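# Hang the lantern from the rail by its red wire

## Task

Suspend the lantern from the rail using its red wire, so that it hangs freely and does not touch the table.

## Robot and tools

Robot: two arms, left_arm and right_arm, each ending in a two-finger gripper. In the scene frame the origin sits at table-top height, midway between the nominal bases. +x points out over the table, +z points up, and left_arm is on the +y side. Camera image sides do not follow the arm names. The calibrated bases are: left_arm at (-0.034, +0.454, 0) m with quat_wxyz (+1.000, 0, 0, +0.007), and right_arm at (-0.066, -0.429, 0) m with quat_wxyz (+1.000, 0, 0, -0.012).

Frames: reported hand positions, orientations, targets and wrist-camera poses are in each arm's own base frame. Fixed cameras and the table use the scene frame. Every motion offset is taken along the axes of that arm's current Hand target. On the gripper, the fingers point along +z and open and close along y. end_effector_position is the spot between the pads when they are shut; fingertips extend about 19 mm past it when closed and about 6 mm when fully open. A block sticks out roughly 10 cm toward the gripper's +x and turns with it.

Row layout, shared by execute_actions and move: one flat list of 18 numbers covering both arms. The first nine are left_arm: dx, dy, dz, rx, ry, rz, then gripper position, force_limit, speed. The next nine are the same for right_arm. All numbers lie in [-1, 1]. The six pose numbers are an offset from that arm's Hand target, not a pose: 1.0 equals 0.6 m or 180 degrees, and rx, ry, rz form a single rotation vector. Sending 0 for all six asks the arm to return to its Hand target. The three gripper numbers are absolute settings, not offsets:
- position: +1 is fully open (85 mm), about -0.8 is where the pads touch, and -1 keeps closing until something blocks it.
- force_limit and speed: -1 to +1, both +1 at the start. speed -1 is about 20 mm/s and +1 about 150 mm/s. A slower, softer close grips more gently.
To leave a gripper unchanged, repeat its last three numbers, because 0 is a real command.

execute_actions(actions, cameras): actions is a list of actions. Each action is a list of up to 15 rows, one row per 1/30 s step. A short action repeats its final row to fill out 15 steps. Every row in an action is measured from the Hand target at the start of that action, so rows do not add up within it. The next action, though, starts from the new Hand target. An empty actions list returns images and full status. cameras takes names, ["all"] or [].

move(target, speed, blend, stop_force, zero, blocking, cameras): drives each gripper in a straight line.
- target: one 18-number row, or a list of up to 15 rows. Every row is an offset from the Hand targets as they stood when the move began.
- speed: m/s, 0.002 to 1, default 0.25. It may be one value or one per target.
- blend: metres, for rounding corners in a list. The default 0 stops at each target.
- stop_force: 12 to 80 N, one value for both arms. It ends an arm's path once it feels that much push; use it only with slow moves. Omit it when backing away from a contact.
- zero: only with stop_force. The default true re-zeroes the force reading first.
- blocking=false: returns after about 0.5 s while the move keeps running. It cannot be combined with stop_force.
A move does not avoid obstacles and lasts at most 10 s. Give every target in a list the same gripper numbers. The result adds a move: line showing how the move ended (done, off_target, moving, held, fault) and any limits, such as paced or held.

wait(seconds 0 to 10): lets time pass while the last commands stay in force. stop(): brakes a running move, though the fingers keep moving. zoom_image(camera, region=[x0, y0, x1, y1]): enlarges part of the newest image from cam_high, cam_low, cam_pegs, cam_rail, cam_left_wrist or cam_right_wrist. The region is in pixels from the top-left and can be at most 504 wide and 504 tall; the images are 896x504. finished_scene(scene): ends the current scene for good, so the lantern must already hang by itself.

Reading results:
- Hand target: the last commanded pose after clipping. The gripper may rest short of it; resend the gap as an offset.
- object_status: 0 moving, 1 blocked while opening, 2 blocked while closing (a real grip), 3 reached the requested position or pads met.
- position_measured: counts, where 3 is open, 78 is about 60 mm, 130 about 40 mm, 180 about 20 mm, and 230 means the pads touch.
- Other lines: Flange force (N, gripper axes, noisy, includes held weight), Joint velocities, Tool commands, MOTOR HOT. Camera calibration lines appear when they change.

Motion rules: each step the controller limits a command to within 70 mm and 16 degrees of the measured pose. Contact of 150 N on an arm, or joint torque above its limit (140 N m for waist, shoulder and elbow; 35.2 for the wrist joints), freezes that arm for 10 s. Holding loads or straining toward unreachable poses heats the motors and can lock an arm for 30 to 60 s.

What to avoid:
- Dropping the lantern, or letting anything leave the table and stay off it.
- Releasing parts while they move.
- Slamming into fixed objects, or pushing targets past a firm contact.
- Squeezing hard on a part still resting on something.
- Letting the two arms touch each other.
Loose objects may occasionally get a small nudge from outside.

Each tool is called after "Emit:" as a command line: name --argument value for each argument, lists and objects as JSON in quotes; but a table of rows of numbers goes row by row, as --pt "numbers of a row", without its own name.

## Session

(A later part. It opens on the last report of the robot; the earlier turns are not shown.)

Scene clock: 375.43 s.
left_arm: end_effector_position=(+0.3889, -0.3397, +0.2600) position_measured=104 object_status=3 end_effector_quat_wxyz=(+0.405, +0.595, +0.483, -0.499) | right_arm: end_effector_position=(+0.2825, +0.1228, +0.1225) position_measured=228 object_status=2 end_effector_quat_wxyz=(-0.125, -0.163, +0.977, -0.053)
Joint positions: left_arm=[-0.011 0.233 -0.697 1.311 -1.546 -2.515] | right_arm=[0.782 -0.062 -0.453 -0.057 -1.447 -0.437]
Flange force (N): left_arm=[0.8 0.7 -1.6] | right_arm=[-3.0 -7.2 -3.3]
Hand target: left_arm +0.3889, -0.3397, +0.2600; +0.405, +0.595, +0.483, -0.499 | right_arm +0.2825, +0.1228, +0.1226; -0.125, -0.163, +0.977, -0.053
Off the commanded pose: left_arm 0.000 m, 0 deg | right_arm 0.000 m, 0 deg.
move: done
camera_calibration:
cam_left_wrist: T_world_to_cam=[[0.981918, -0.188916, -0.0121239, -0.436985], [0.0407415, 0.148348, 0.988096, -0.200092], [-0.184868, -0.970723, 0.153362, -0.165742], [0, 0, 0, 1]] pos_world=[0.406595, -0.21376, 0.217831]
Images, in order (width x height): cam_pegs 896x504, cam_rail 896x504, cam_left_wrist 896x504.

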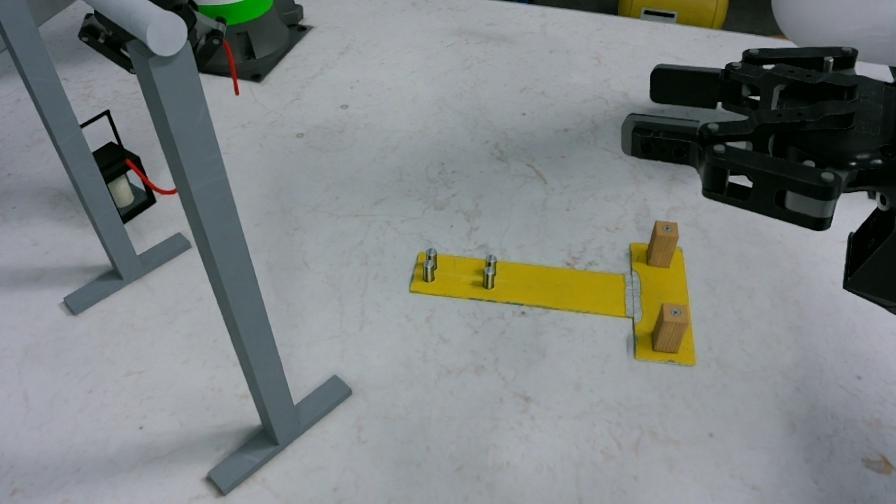

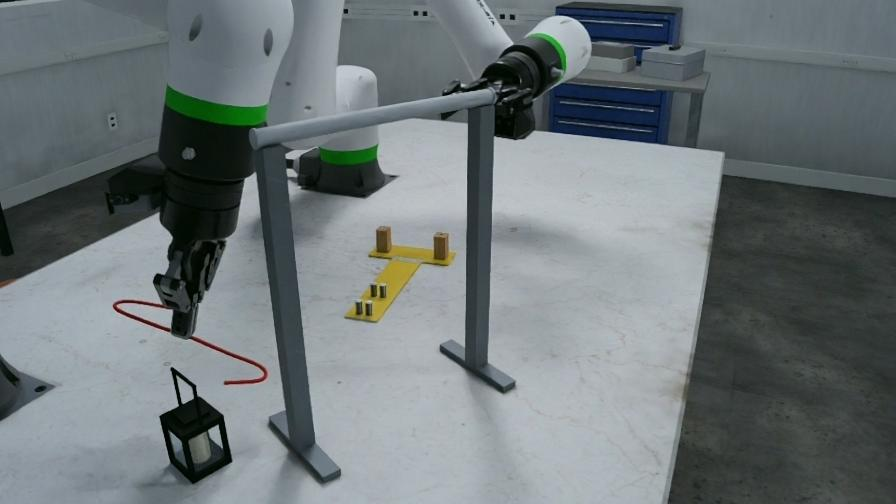

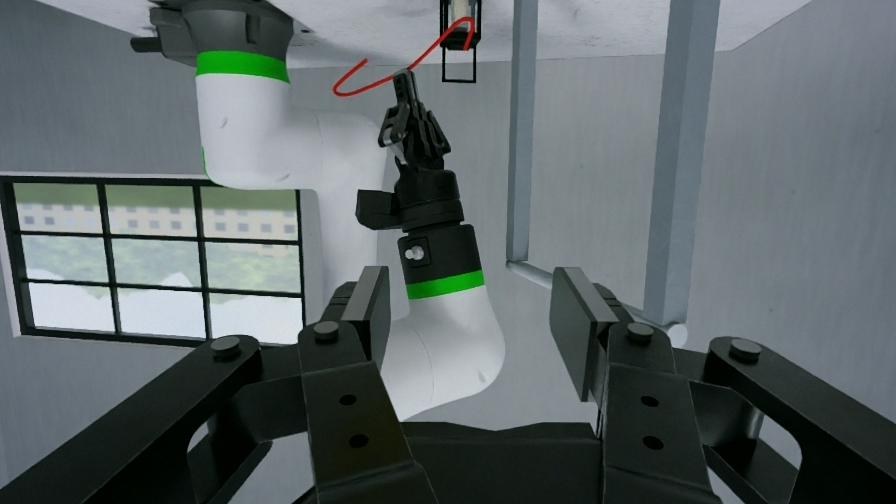

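Emit:
move --target '[0,0,0,0,0,0,0.2,0,0,0.0493,-0.0678,-0.0132,0,0,0,-1,0.5,-0.5]' --speed 0.08 --cameras '["cam_left_wrist","cam_rail","cam_pegs"]'

Emit:
zoom_image --camera "cam_left_wrist" --region '[310, 0, 530, 120]'

Emit:
zoom_image --camera "cam_rail" --region '[140, 330, 280, 470]'

Emit:
zoom_image --camera "cam_pegs" --region '[60, 80, 220, 240]'

Scene clock: 384.57 s.
left_arm: end_effector_position=(+0.3889, -0.3397, +0.2600) position_measured=104 object_status=3 end_effector_quat_wxyz=(+0.405, +0.595, +0.483, -0.499) | right_arm: end_effector_position=(+0.2708, +0.0766, +0.1405) position_measured=228 object_status=2 end_effector_quat_wxyz=(-0.125, -0.163, +0.977, -0.053)
Joint positions: left_arm=[-0.011 0.233 -0.697 1.311 -1.546 -2.515] | right_arm=[0.709 -0.159 -0.5 -0.038 -1.5 -0.371]
Flange force (N): left_arm=[1.1 1.7 -1.5] | right_arm=[-3.1 -8.8 -3.2]
Hand target: left_arm +0.3889, -0.3397, +0.2600; +0.405, +0.595, +0.483, -0.499 | right_arm +0.2708, +0.0766, +0.1405; -0.125, -0.163, +0.977, -0.053
Off the commanded pose: left_arm 0.000 m, 0 deg | right_arm 0.000 m, 0 deg.
move: done
camera_calibration:
cam_left_wrist: T_world_to_cam=[[0.981918, -0.188916, -0.0121239, -0.436985], [0.0407415, 0.148348, 0.988096, -0.200092], [-0.184868, -0.970723, 0.153362, -0.165742], [0, 0, 0, 1]] pos_world=[0.406595, -0.21376, 0.217831]
Images, in order (width x height): cam_pegs 896x504, cam_rail 896x504, cam_left_wrist 896x504.

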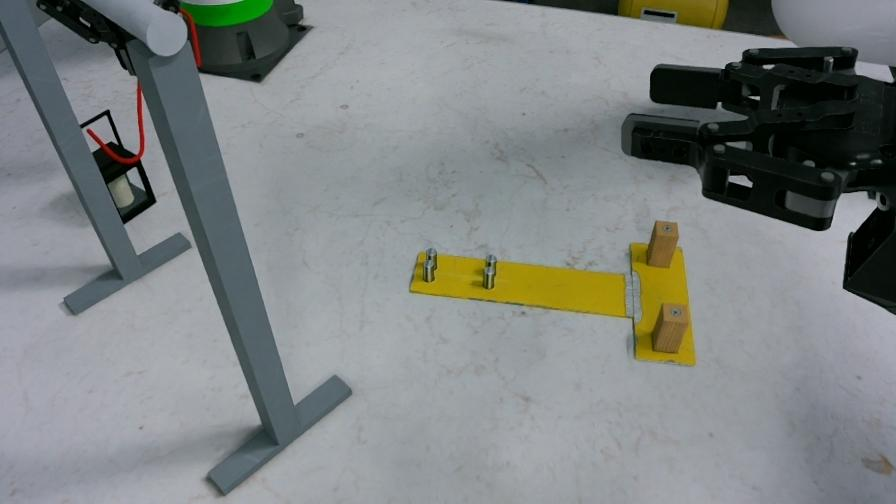

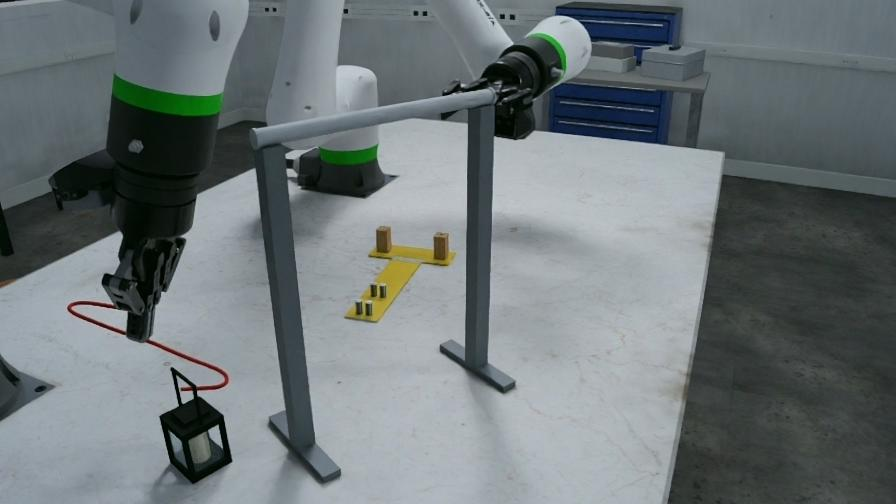

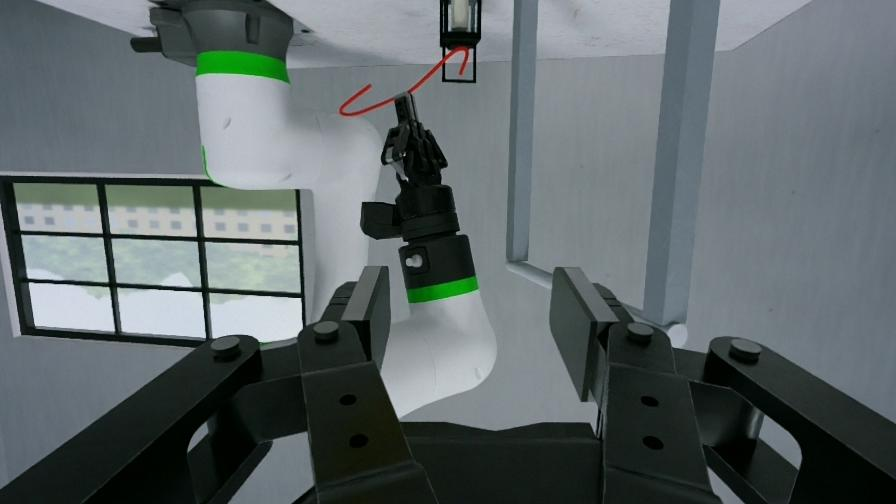

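Scaled by 2.291.

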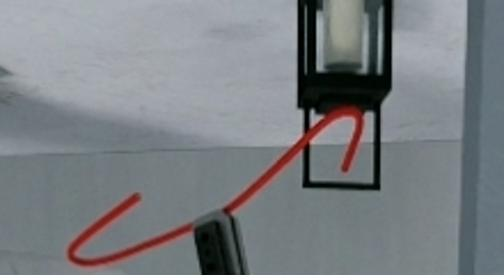

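Scaled by 3.600.

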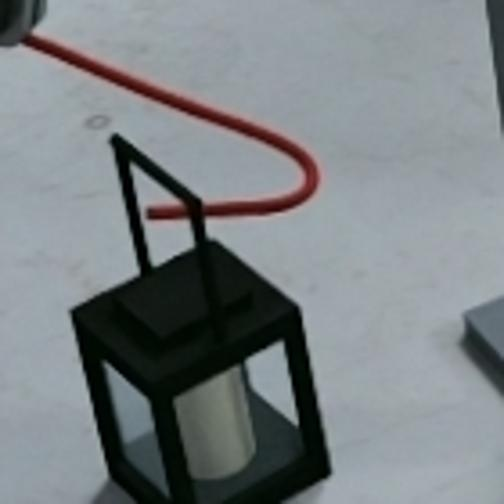

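Scaled by 3.150.

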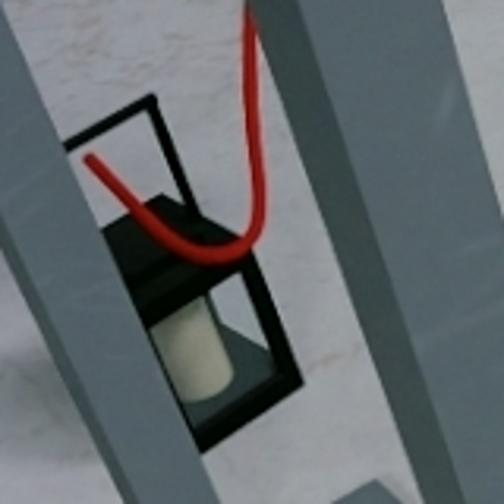

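Emit:
move --target '[0,0,0,0,0,0,0.2,0,0,0.0242,-0.0332,-0.0065,0,0,0,-1,0.5,-0.5]' --speed 0.06 --cameras '["cam_left_wrist","cam_rail","cam_pegs"]'

Emit:
zoom_image --camera "cam_left_wrist" --region '[400, 0, 520, 100]'

Emit:
zoom_image --camera "cam_rail" --region '[140, 330, 280, 470]'

Emit:
zoom_image --camera "cam_pegs" --region '[60, 80, 220, 240]'

Scene clock: 393.67 s.
left_arm: end_effector_position=(+0.3889, -0.3397, +0.2600) position_measured=104 object_status=3 end_effector_quat_wxyz=(+0.405, +0.595, +0.483, -0.499) | right_arm: end_effector_position=(+0.2650, +0.0540, +0.1493) position_measured=228 object_status=2 end_effector_quat_wxyz=(-0.125, -0.163, +0.977, -0.053)
Joint positions: left_arm=[-0.011 0.233 -0.697 1.311 -1.546 -2.515] | right_arm=[0.668 -0.203 -0.518 -0.026 -1.527 -0.333]
Flange force (N): left_arm=[0.7 1.0 -1.0] | right_arm=[-2.0 -8.7 -3.6]
Hand target: left_arm +0.3889, -0.3397, +0.2600; +0.405, +0.595, +0.483, -0.499 | right_arm +0.2650, +0.0540, +0.1493; -0.125, -0.163, +0.977, -0.053
Off the commanded pose: left_arm 0.000 m, 0 deg | right_arm 0.000 m, 0 deg.
move: done
camera_calibration:
cam_left_wrist: T_world_to_cam=[[0.981918, -0.188916, -0.0121239, -0.436985], [0.0407415, 0.148348, 0.988096, -0.200092], [-0.184868, -0.970723, 0.153362, -0.165742], [0, 0, 0, 1]] pos_world=[0.406595, -0.21376, 0.217831]
Images, in order (width x height): cam_pegs 896x504, cam_rail 896x504, cam_left_wrist 896x504.

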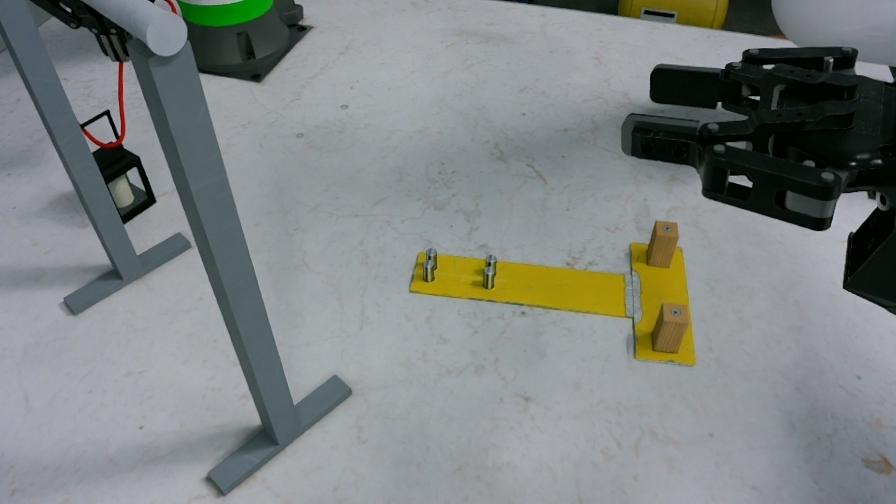

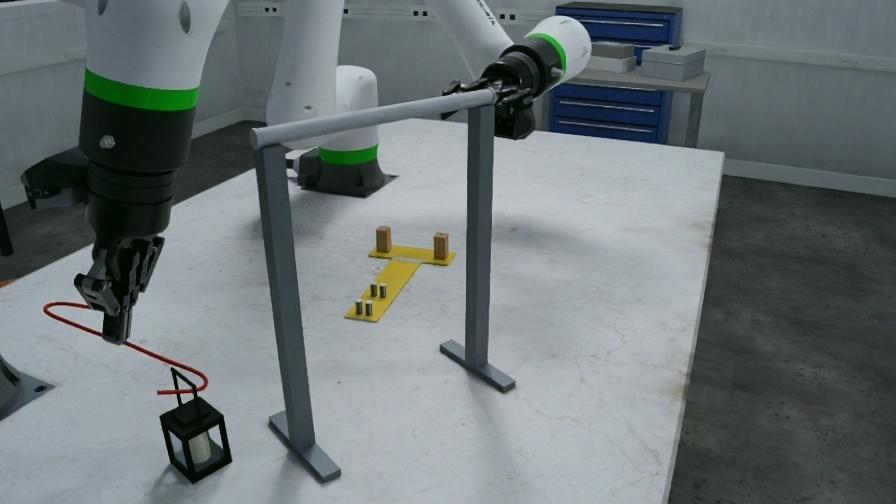

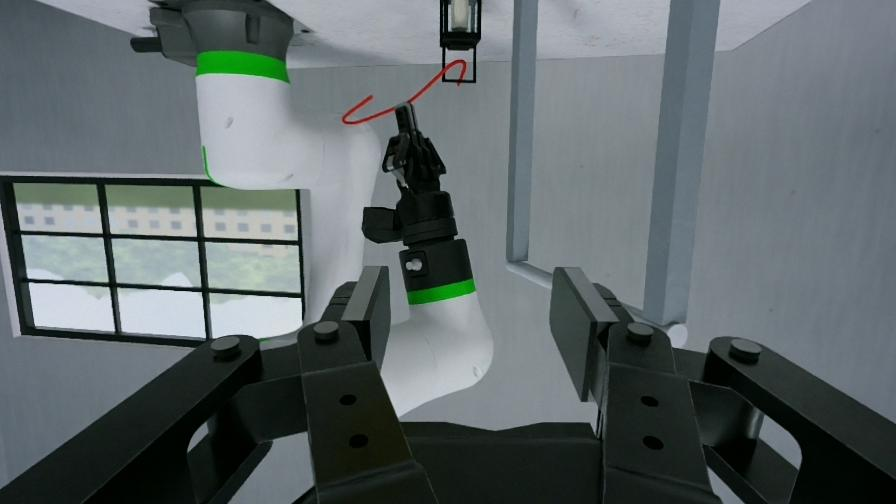

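Scaled by 4.200.

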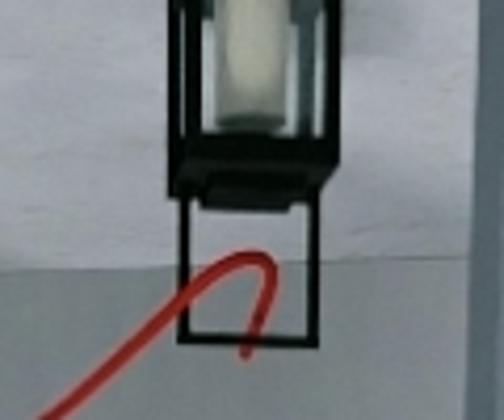

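Scaled by 3.600.

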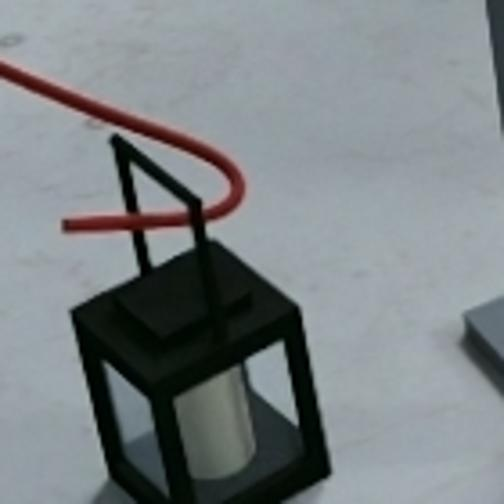

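Scaled by 3.150.

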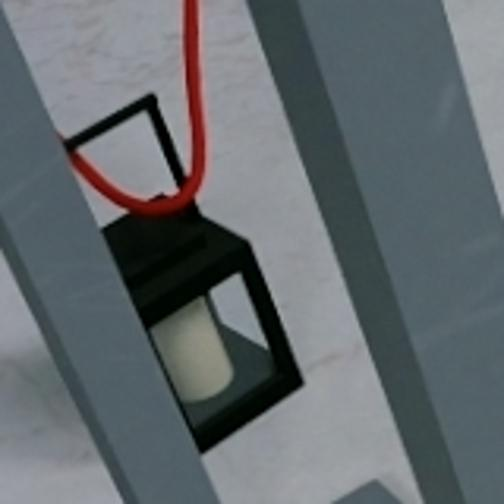

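Emit:
move --target '[0,0,0,0,0,0,0.2,0,0,0.0065,-0.0016,-0.0241,0,0,0,-1,0.5,-0.5]' --speed 0.04 --cameras '["cam_left_wrist","cam_rail"]'

Emit:
zoom_image --camera "cam_left_wrist" --region '[400, 0, 520, 100]'

Emit:
zoom_image --camera "cam_rail" --region '[140, 330, 280, 470]'

Scene clock: 451.50 s.
left_arm: end_effector_position=(+0.3889, -0.3397, +0.2600) position_measured=104 object_status=3 end_effector_quat_wxyz=(+0.405, +0.595, +0.483, -0.499) | right_arm: end_effector_position=(+0.2650, +0.0540, +0.1643) position_measured=228 object_status=2 end_effector_quat_wxyz=(-0.125, -0.163, +0.977, -0.053)
Joint positions: left_arm=[-0.011 0.233 -0.697 1.311 -1.546 -2.515] | right_arm=[0.668 -0.215 -0.491 -0.026 -1.567 -0.334]
Flange force (N): left_arm=[0.7 0.6 -1.6] | right_arm=[-2.5 -9.2 -1.9]
Hand target: left_arm +0.3889, -0.3397, +0.2600; +0.405, +0.595, +0.483, -0.499 | right_arm +0.2650, +0.0540, +0.1643; -0.125, -0.163, +0.977, -0.053
Off the commanded pose: left_arm 0.000 m, 0 deg | right_arm 0.000 m, 0 deg.
move: done
camera_calibration:
cam_left_wrist: T_world_to_cam=[[0.981918, -0.188916, -0.0121239, -0.436985], [0.0407415, 0.148348, 0.988096, -0.200092], [-0.184868, -0.970723, 0.153362, -0.165742], [0, 0, 0, 1]] pos_world=[0.406595, -0.21376, 0.217831]
Images, in order (width x height): cam_rail 896x504, cam_left_wrist 896x504.

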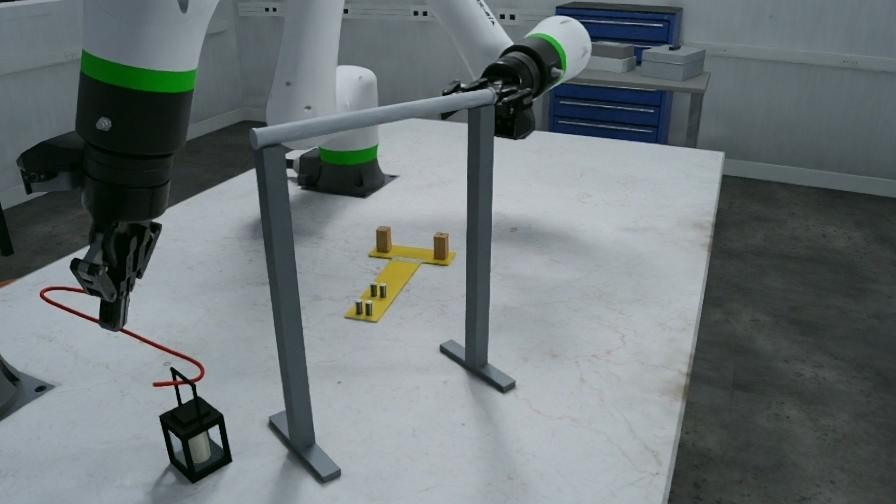

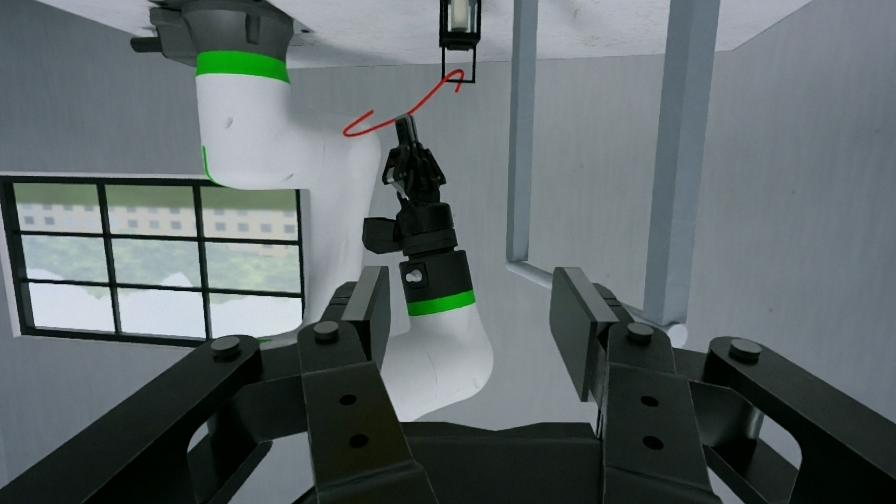

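Scaled by 4.200.

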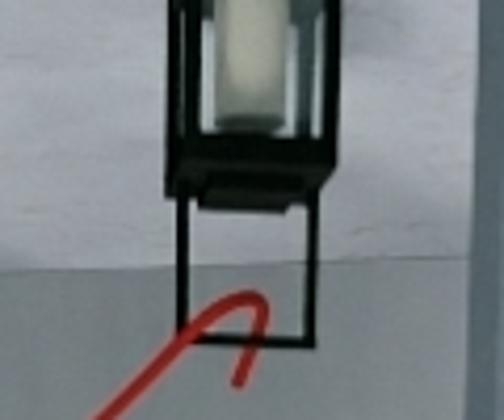

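Scaled by 3.600.

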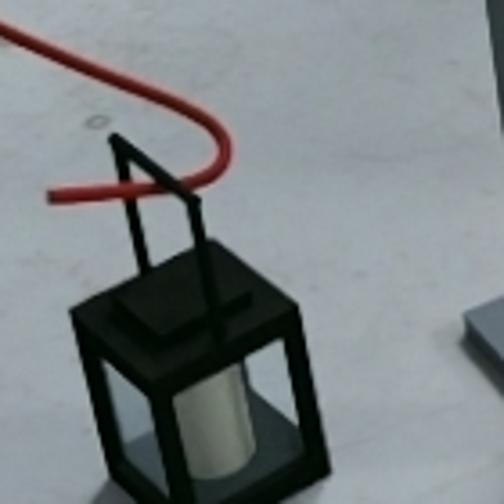

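Emit:
move --target '[0,0,0,0,0,0,0.2,0,0,0.0217,-0.0053,-0.0803,0,0,0,-1,0.5,-0.5]' --speed 0.05 --cameras '["cam_left_wrist","cam_rail"]'

Emit:
zoom_image --camera "cam_left_wrist" --region '[310, 0, 530, 160]'

Emit:
zoom_image --camera "cam_rail" --region '[20, 220, 280, 480]'

Scene clock: 456.37 s.
left_arm: end_effector_position=(+0.3889, -0.3397, +0.2600) position_measured=104 object_status=3 end_effector_quat_wxyz=(+0.405, +0.595, +0.483, -0.499) | right_arm: end_effector_position=(+0.2650, +0.0540, +0.2144) position_measured=228 object_status=2 end_effector_quat_wxyz=(-0.125, -0.163, +0.977, -0.053)
Joint positions: left_arm=[-0.011 0.233 -0.697 1.311 -1.546 -2.515] | right_arm=[0.668 -0.245 -0.395 -0.027 -1.692 -0.337]
Flange force (N): left_arm=[0.9 0.9 -1.1] | right_arm=[-2.7 -8.6 -1.3]
Hand target: left_arm +0.3889, -0.3397, +0.2600; +0.405, +0.595, +0.483, -0.499 | right_arm +0.2650, +0.0540, +0.2144; -0.125, -0.163, +0.977, -0.053
Off the commanded pose: left_arm 0.000 m, 0 deg | right_arm 0.000 m, 0 deg.
move: done
camera_calibration:
cam_left_wrist: T_world_to_cam=[[0.981918, -0.188916, -0.0121239, -0.436985], [0.0407415, 0.148348, 0.988096, -0.200092], [-0.184868, -0.970723, 0.153362, -0.165742], [0, 0, 0, 1]] pos_world=[0.406595, -0.21376, 0.217831]
Images, in order (width x height): cam_rail 896x504, cam_left_wrist 896x504.

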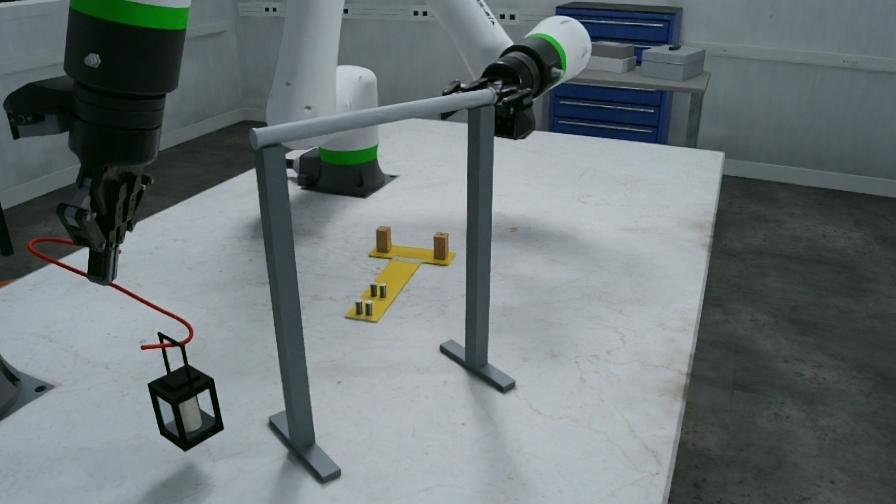

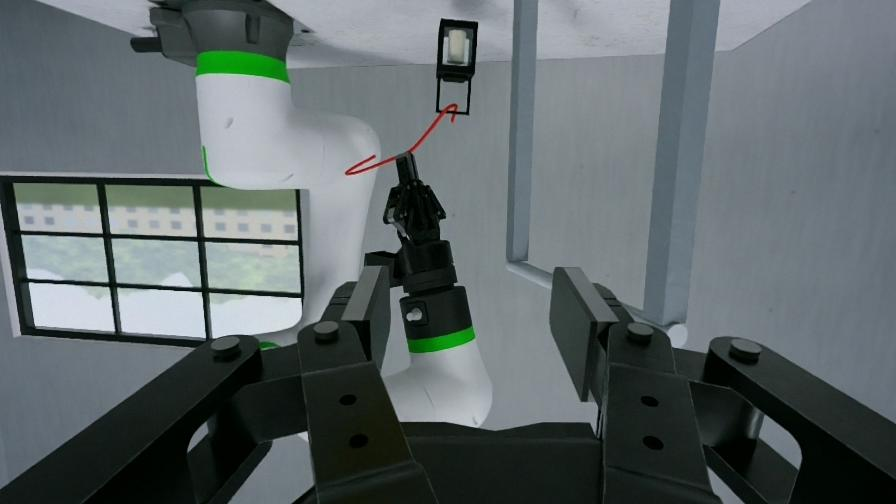

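Scaled by 2.291.

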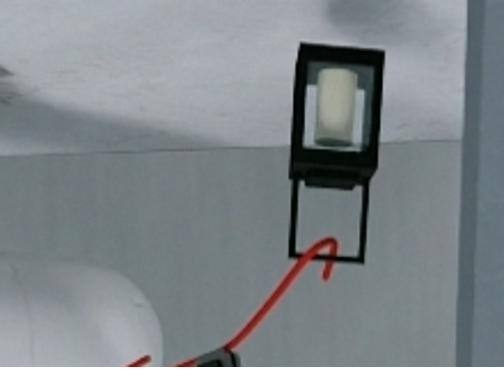

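Scaled by 1.938.

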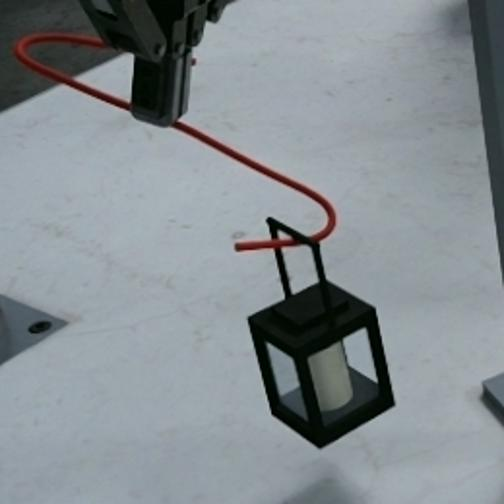

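Emit:
move --pt "0 0 0 0 0 0 0.2 0 0 -0.0828 0.2995 -0.3633 0.1405 -0.0343 -0.5191 -1 0.5 -0.5" --pt "0 0 0 0 0 0 0.2 0 0 -0.0828 0.2995 -0.3633 -0.2397 0.0586 0.8856 -1 0.5 -0.5" --speed 0.2 --blend '[0.02,0]' --cameras '["cam_left_wrist","cam_rail","cam_high","cam_pegs"]'

Scene clock: 479.07 s.
left_arm: end_effector_position=(+0.3889, -0.3397, +0.2600) position_measured=104 object_status=3 end_effector_quat_wxyz=(+0.405, +0.595, +0.483, -0.499) | right_arm: end_effector_position=(+0.3003, +0.2700, +0.3998) position_measured=228 object_status=2 end_effector_quat_wxyz=(-0.069, +0.949, +0.285, +0.116)
Joint positions: left_arm=[-0.011 0.233 -0.697 1.311 -1.546 -2.515] | right_arm=[1.124 -0.294 -0.027 0.079 -1.578 2.612]
Flange force (N): left_arm=[1.3 1.4 -1.4] | right_arm=[5.6 8.6 0.0]
Hand target: left_arm +0.3889, -0.3397, +0.2600; +0.405, +0.595, +0.483, -0.499 | right_arm +0.3003, +0.2700, +0.3998; -0.069, +0.949, +0.285, +0.116
Off the commanded pose: left_arm 0.000 m, 0 deg | right_arm 0.000 m, 0 deg.
move: done
camera_calibration:
cam_left_wrist: T_world_to_cam=[[0.981918, -0.188916, -0.0121239, -0.436985], [0.0407415, 0.148348, 0.988096, -0.200092], [-0.184868, -0.970723, 0.153362, -0.165742], [0, 0, 0, 1]] pos_world=[0.406595, -0.21376, 0.217831]
Images, in order (width x height): cam_high 896x504, cam_pegs 896x504, cam_rail 896x504, cam_left_wrist 896x504.

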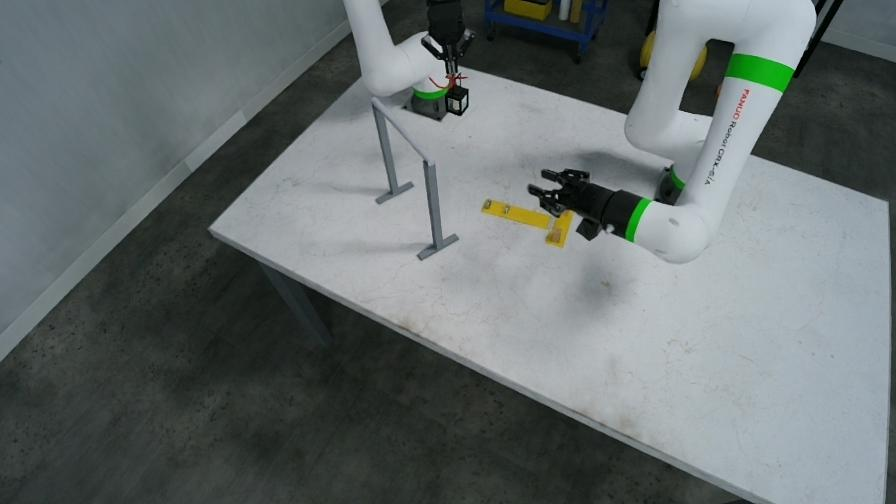

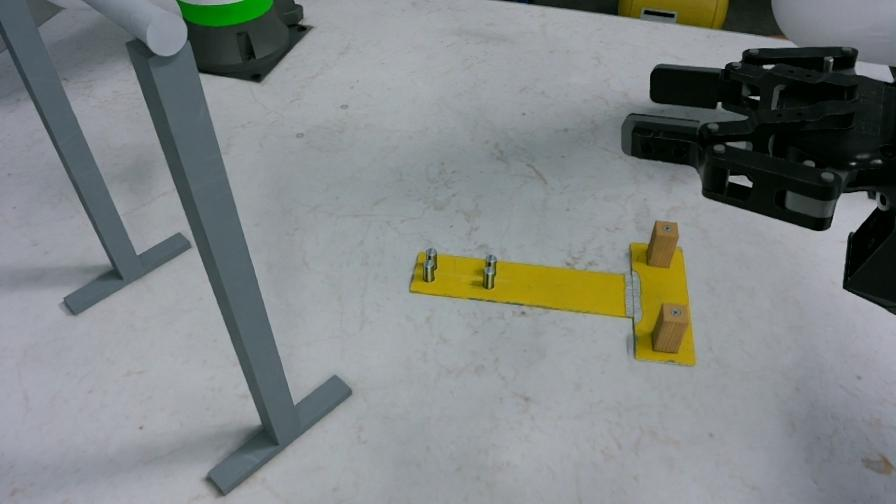

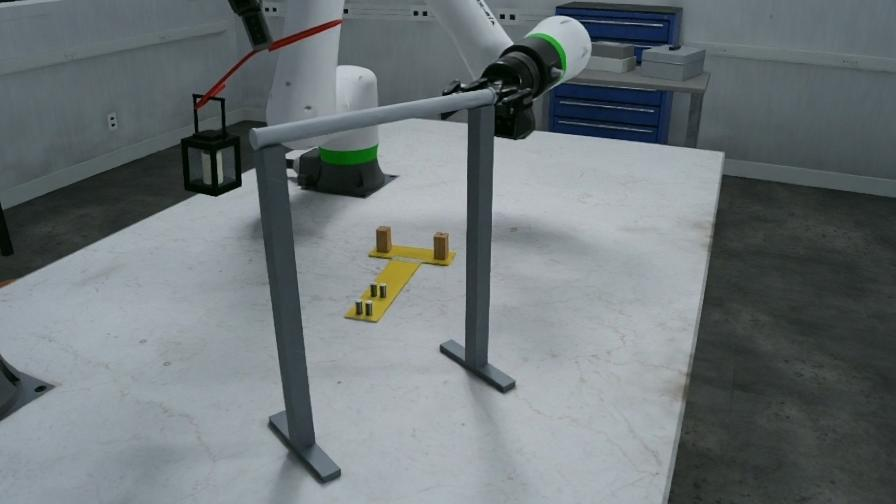

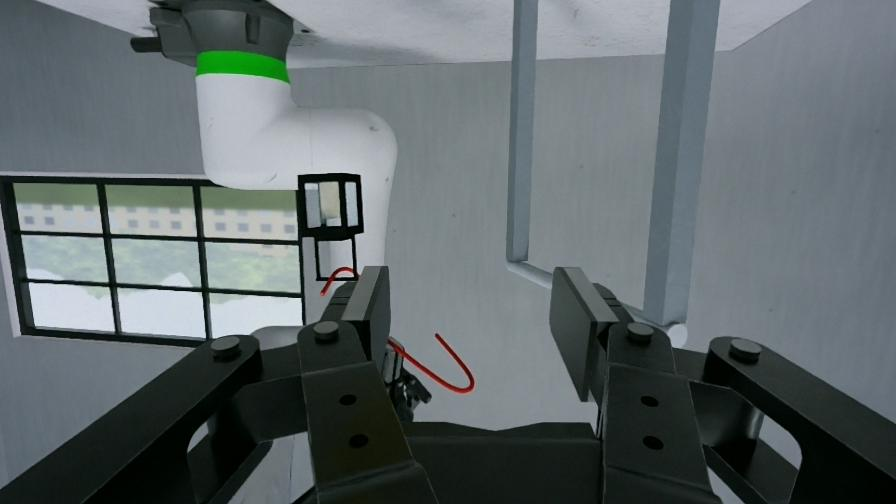

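Emit:
move --pt "-0.0047 0.1743 -0.0698 -0.0056 -0.1001 0 0.2 0 0 0.2378 0.085 0.0237 -0.02 0.2497 -0.0087 -1 0.5 -0.5" --speed 0.12 --cameras '["cam_left_wrist","cam_rail","cam_high","cam_low","cam_pegs"]'

Scene clock: 513.10 s.
left_arm: end_effector_position=(+0.4996, -0.3213, +0.2701) position_measured=104 object_status=3 end_effector_quat_wxyz=(+0.481, +0.506, +0.418, -0.582) | right_arm: end_effector_position=(+0.4469, +0.3055, +0.4199) position_measured=228 object_status=2 end_effector_quat_wxyz=(-0.142, +0.830, +0.246, +0.480)
Joint positions: left_arm=[-0.013 0.58 -0.447 1.492 -1.781 -2.595] | right_arm=[0.987 -0.468 -0.611 0.737 -0.541 2.266]
Flange force (N): left_arm=[1.2 2.0 -1.9] | right_arm=[2.8 8.3 2.8]
Hand target: left_arm +0.4996, -0.3213, +0.2701; +0.481, +0.506, +0.418, -0.582 | right_arm +0.4469, +0.3055, +0.4199; -0.142, +0.830, +0.246, +0.480
Off the commanded pose: left_arm 0.000 m, 0 deg | right_arm 0.000 m, 0 deg.
move: done
camera_calibration:
cam_left_wrist: T_world_to_cam=[[0.984209, -0.17625, -0.016363, -0.537966], [0.0939577, 0.441848, 0.892156, -0.123724], [-0.150012, -0.879606, 0.451431, -0.197674], [0, 0, 0, 1]] pos_world=[0.511442, -0.214024, 0.190815]
Images, in order (width x height): cam_high 896x504, cam_low 896x504, cam_pegs 896x504, cam_rail 896x504, cam_left_wrist 896x504.

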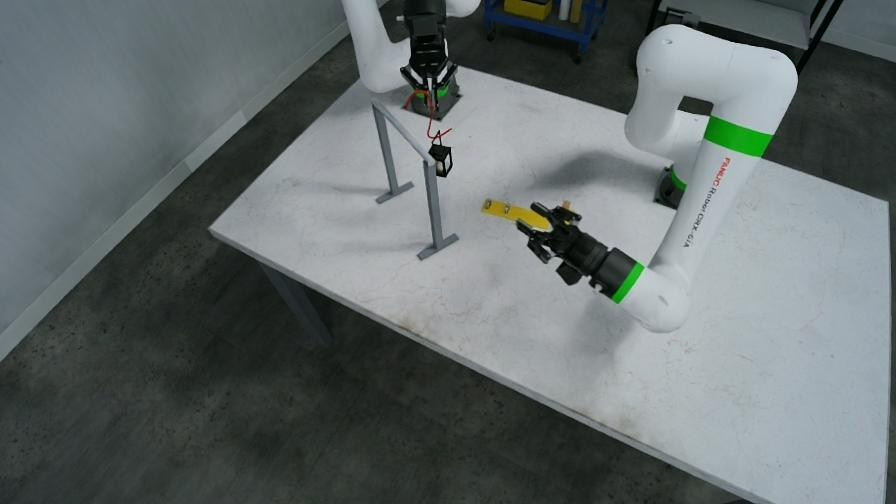

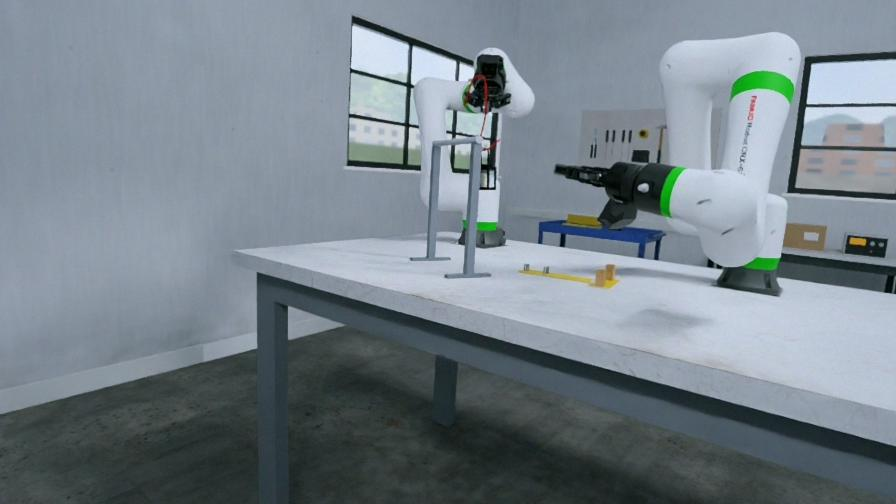

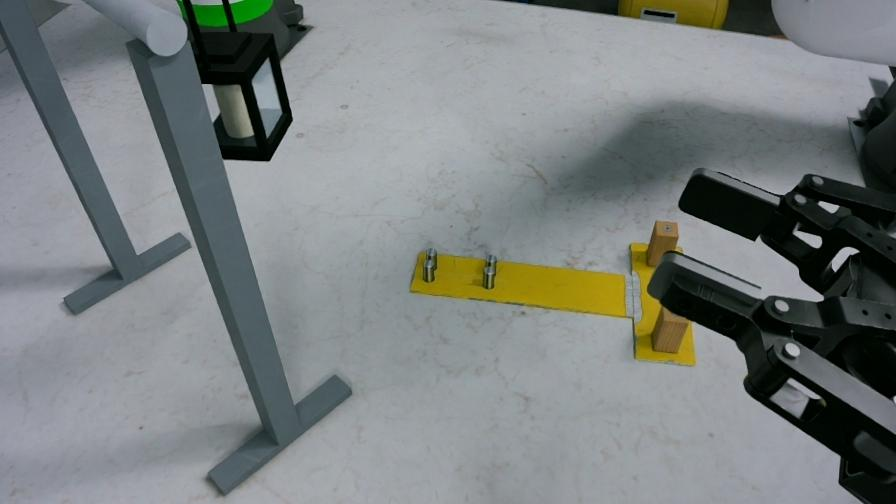

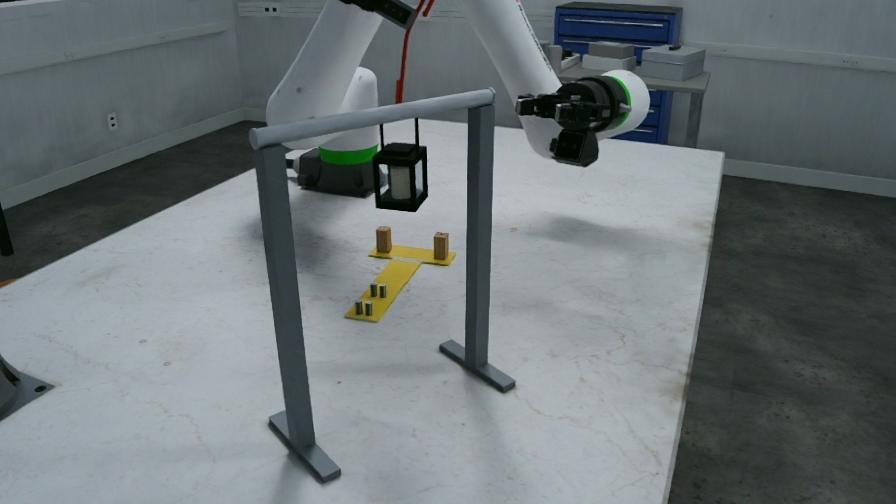

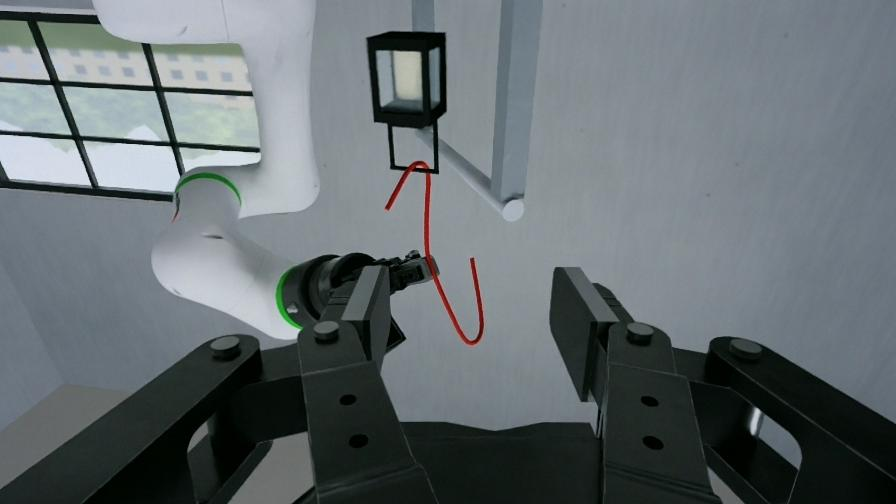

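Emit:
zoom_image --camera "cam_high" --region '[360, 60, 480, 200]'

Emit:
zoom_image --camera "cam_low" --region '[420, 40, 540, 220]'

Emit:
zoom_image --camera "cam_left_wrist" --region '[350, 20, 550, 360]'

Scaled by 3.600.

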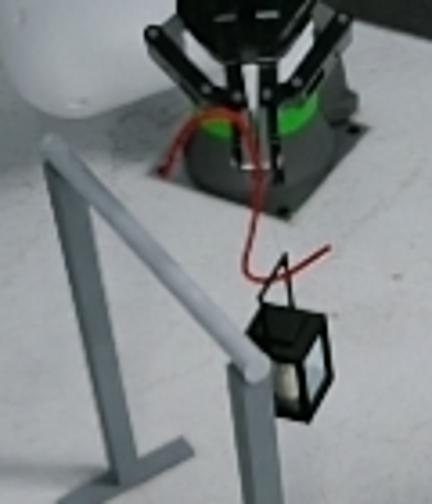

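Scaled by 2.800.

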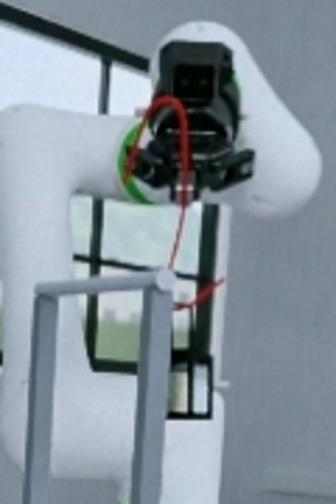

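Scaled by 1.482.

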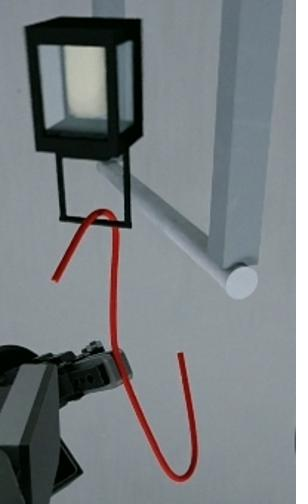

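Emit:
move --pt "0 0 0 0 0 0 0.2 0 0 -0.0477 0.0438 0.0095 0 0.0556 0 -1 0.5 -0.5" --speed 0.08 --cameras '["cam_left_wrist","cam_rail","cam_low"]'

Emit:
zoom_image --camera "cam_left_wrist" --region '[350, 20, 550, 360]'

Emit:
zoom_image --camera "cam_low" --region '[420, 40, 540, 220]'

Emit:
zoom_image --camera "cam_rail" --region '[330, 0, 510, 240]'

Scene clock: 565.67 s.
left_arm: end_effector_position=(+0.4996, -0.3213, +0.2701) position_measured=104 object_status=3 end_effector_quat_wxyz=(+0.481, +0.506, +0.418, -0.582) | right_arm: end_effector_position=(+0.4531, +0.2781, +0.3925) position_measured=228 object_status=2 end_effector_quat_wxyz=(-0.162, +0.790, +0.236, +0.542)
Joint positions: left_arm=[-0.013 0.58 -0.447 1.492 -1.781 -2.595] | right_arm=[0.61 -0.532 -0.896 1.391 -0.027 1.739]
Flange force (N): left_arm=[0.9 1.6 -1.6] | right_arm=no reading
Hand target: left_arm +0.4996, -0.3213, +0.2701; +0.481, +0.506, +0.418, -0.582 | right_arm +0.4534, +0.2783, +0.3923; -0.163, +0.785, +0.233, +0.550
Off the commanded pose: left_arm 0.000 m, 0 deg | right_arm 0.000 m, 1 deg.
move: done
camera_calibration:
cam_left_wrist: T_world_to_cam=[[0.984209, -0.17625, -0.016363, -0.537948], [0.0939577, 0.441848, 0.892156, -0.123768], [-0.150012, -0.879606, 0.451431, -0.197586], [0, 0, 0, 1]] pos_world=[0.511442, -0.213924, 0.190815]
Images, in order (width x height): cam_low 896x504, cam_rail 896x504, cam_left_wrist 896x504.

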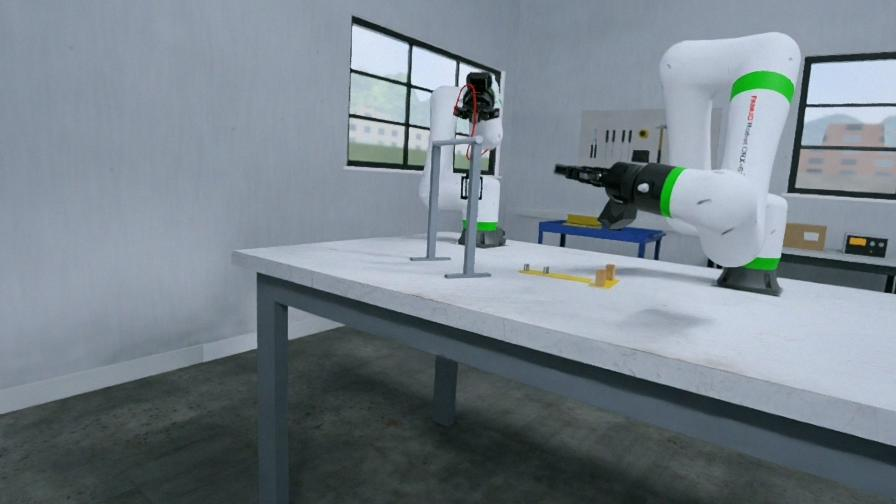

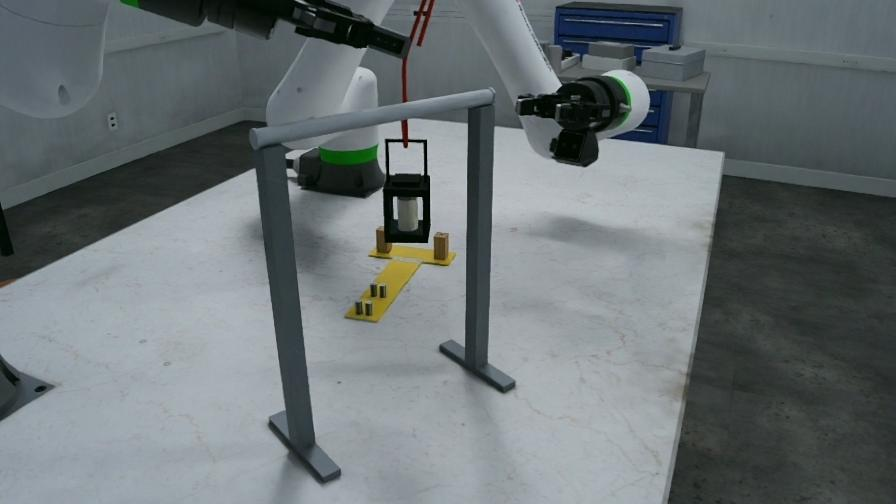

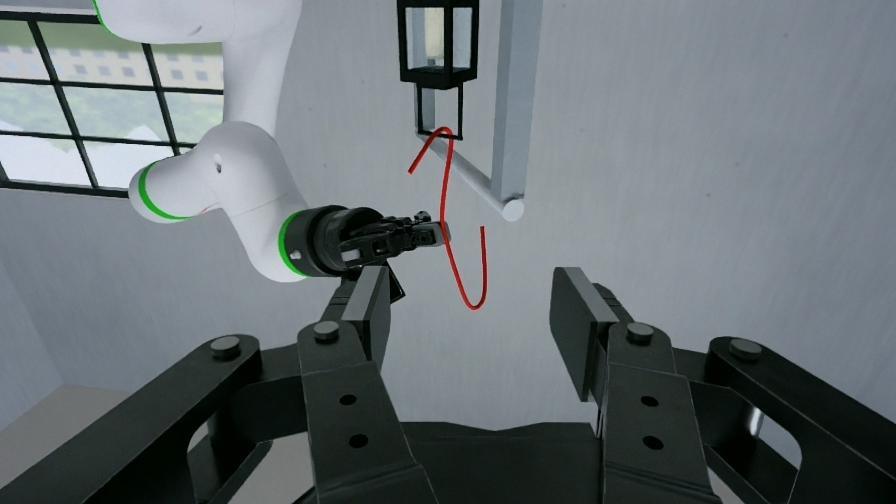

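Scaled by 1.482.

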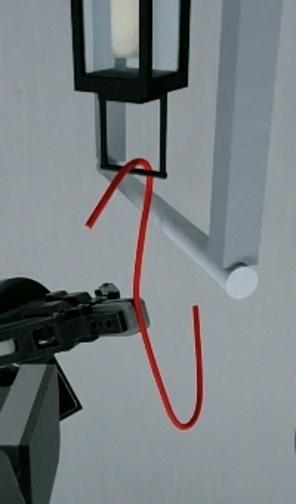

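Scaled by 2.800.

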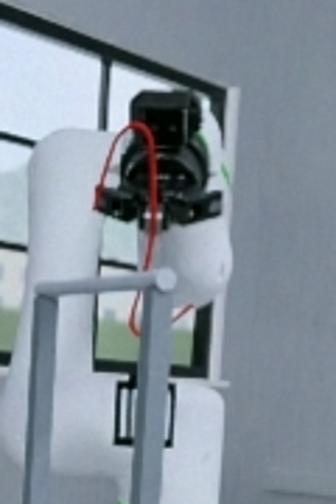

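Scaled by 2.100.

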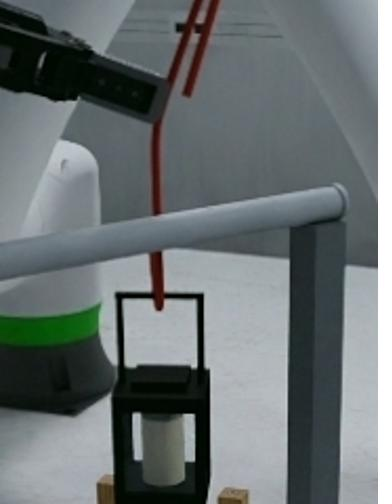

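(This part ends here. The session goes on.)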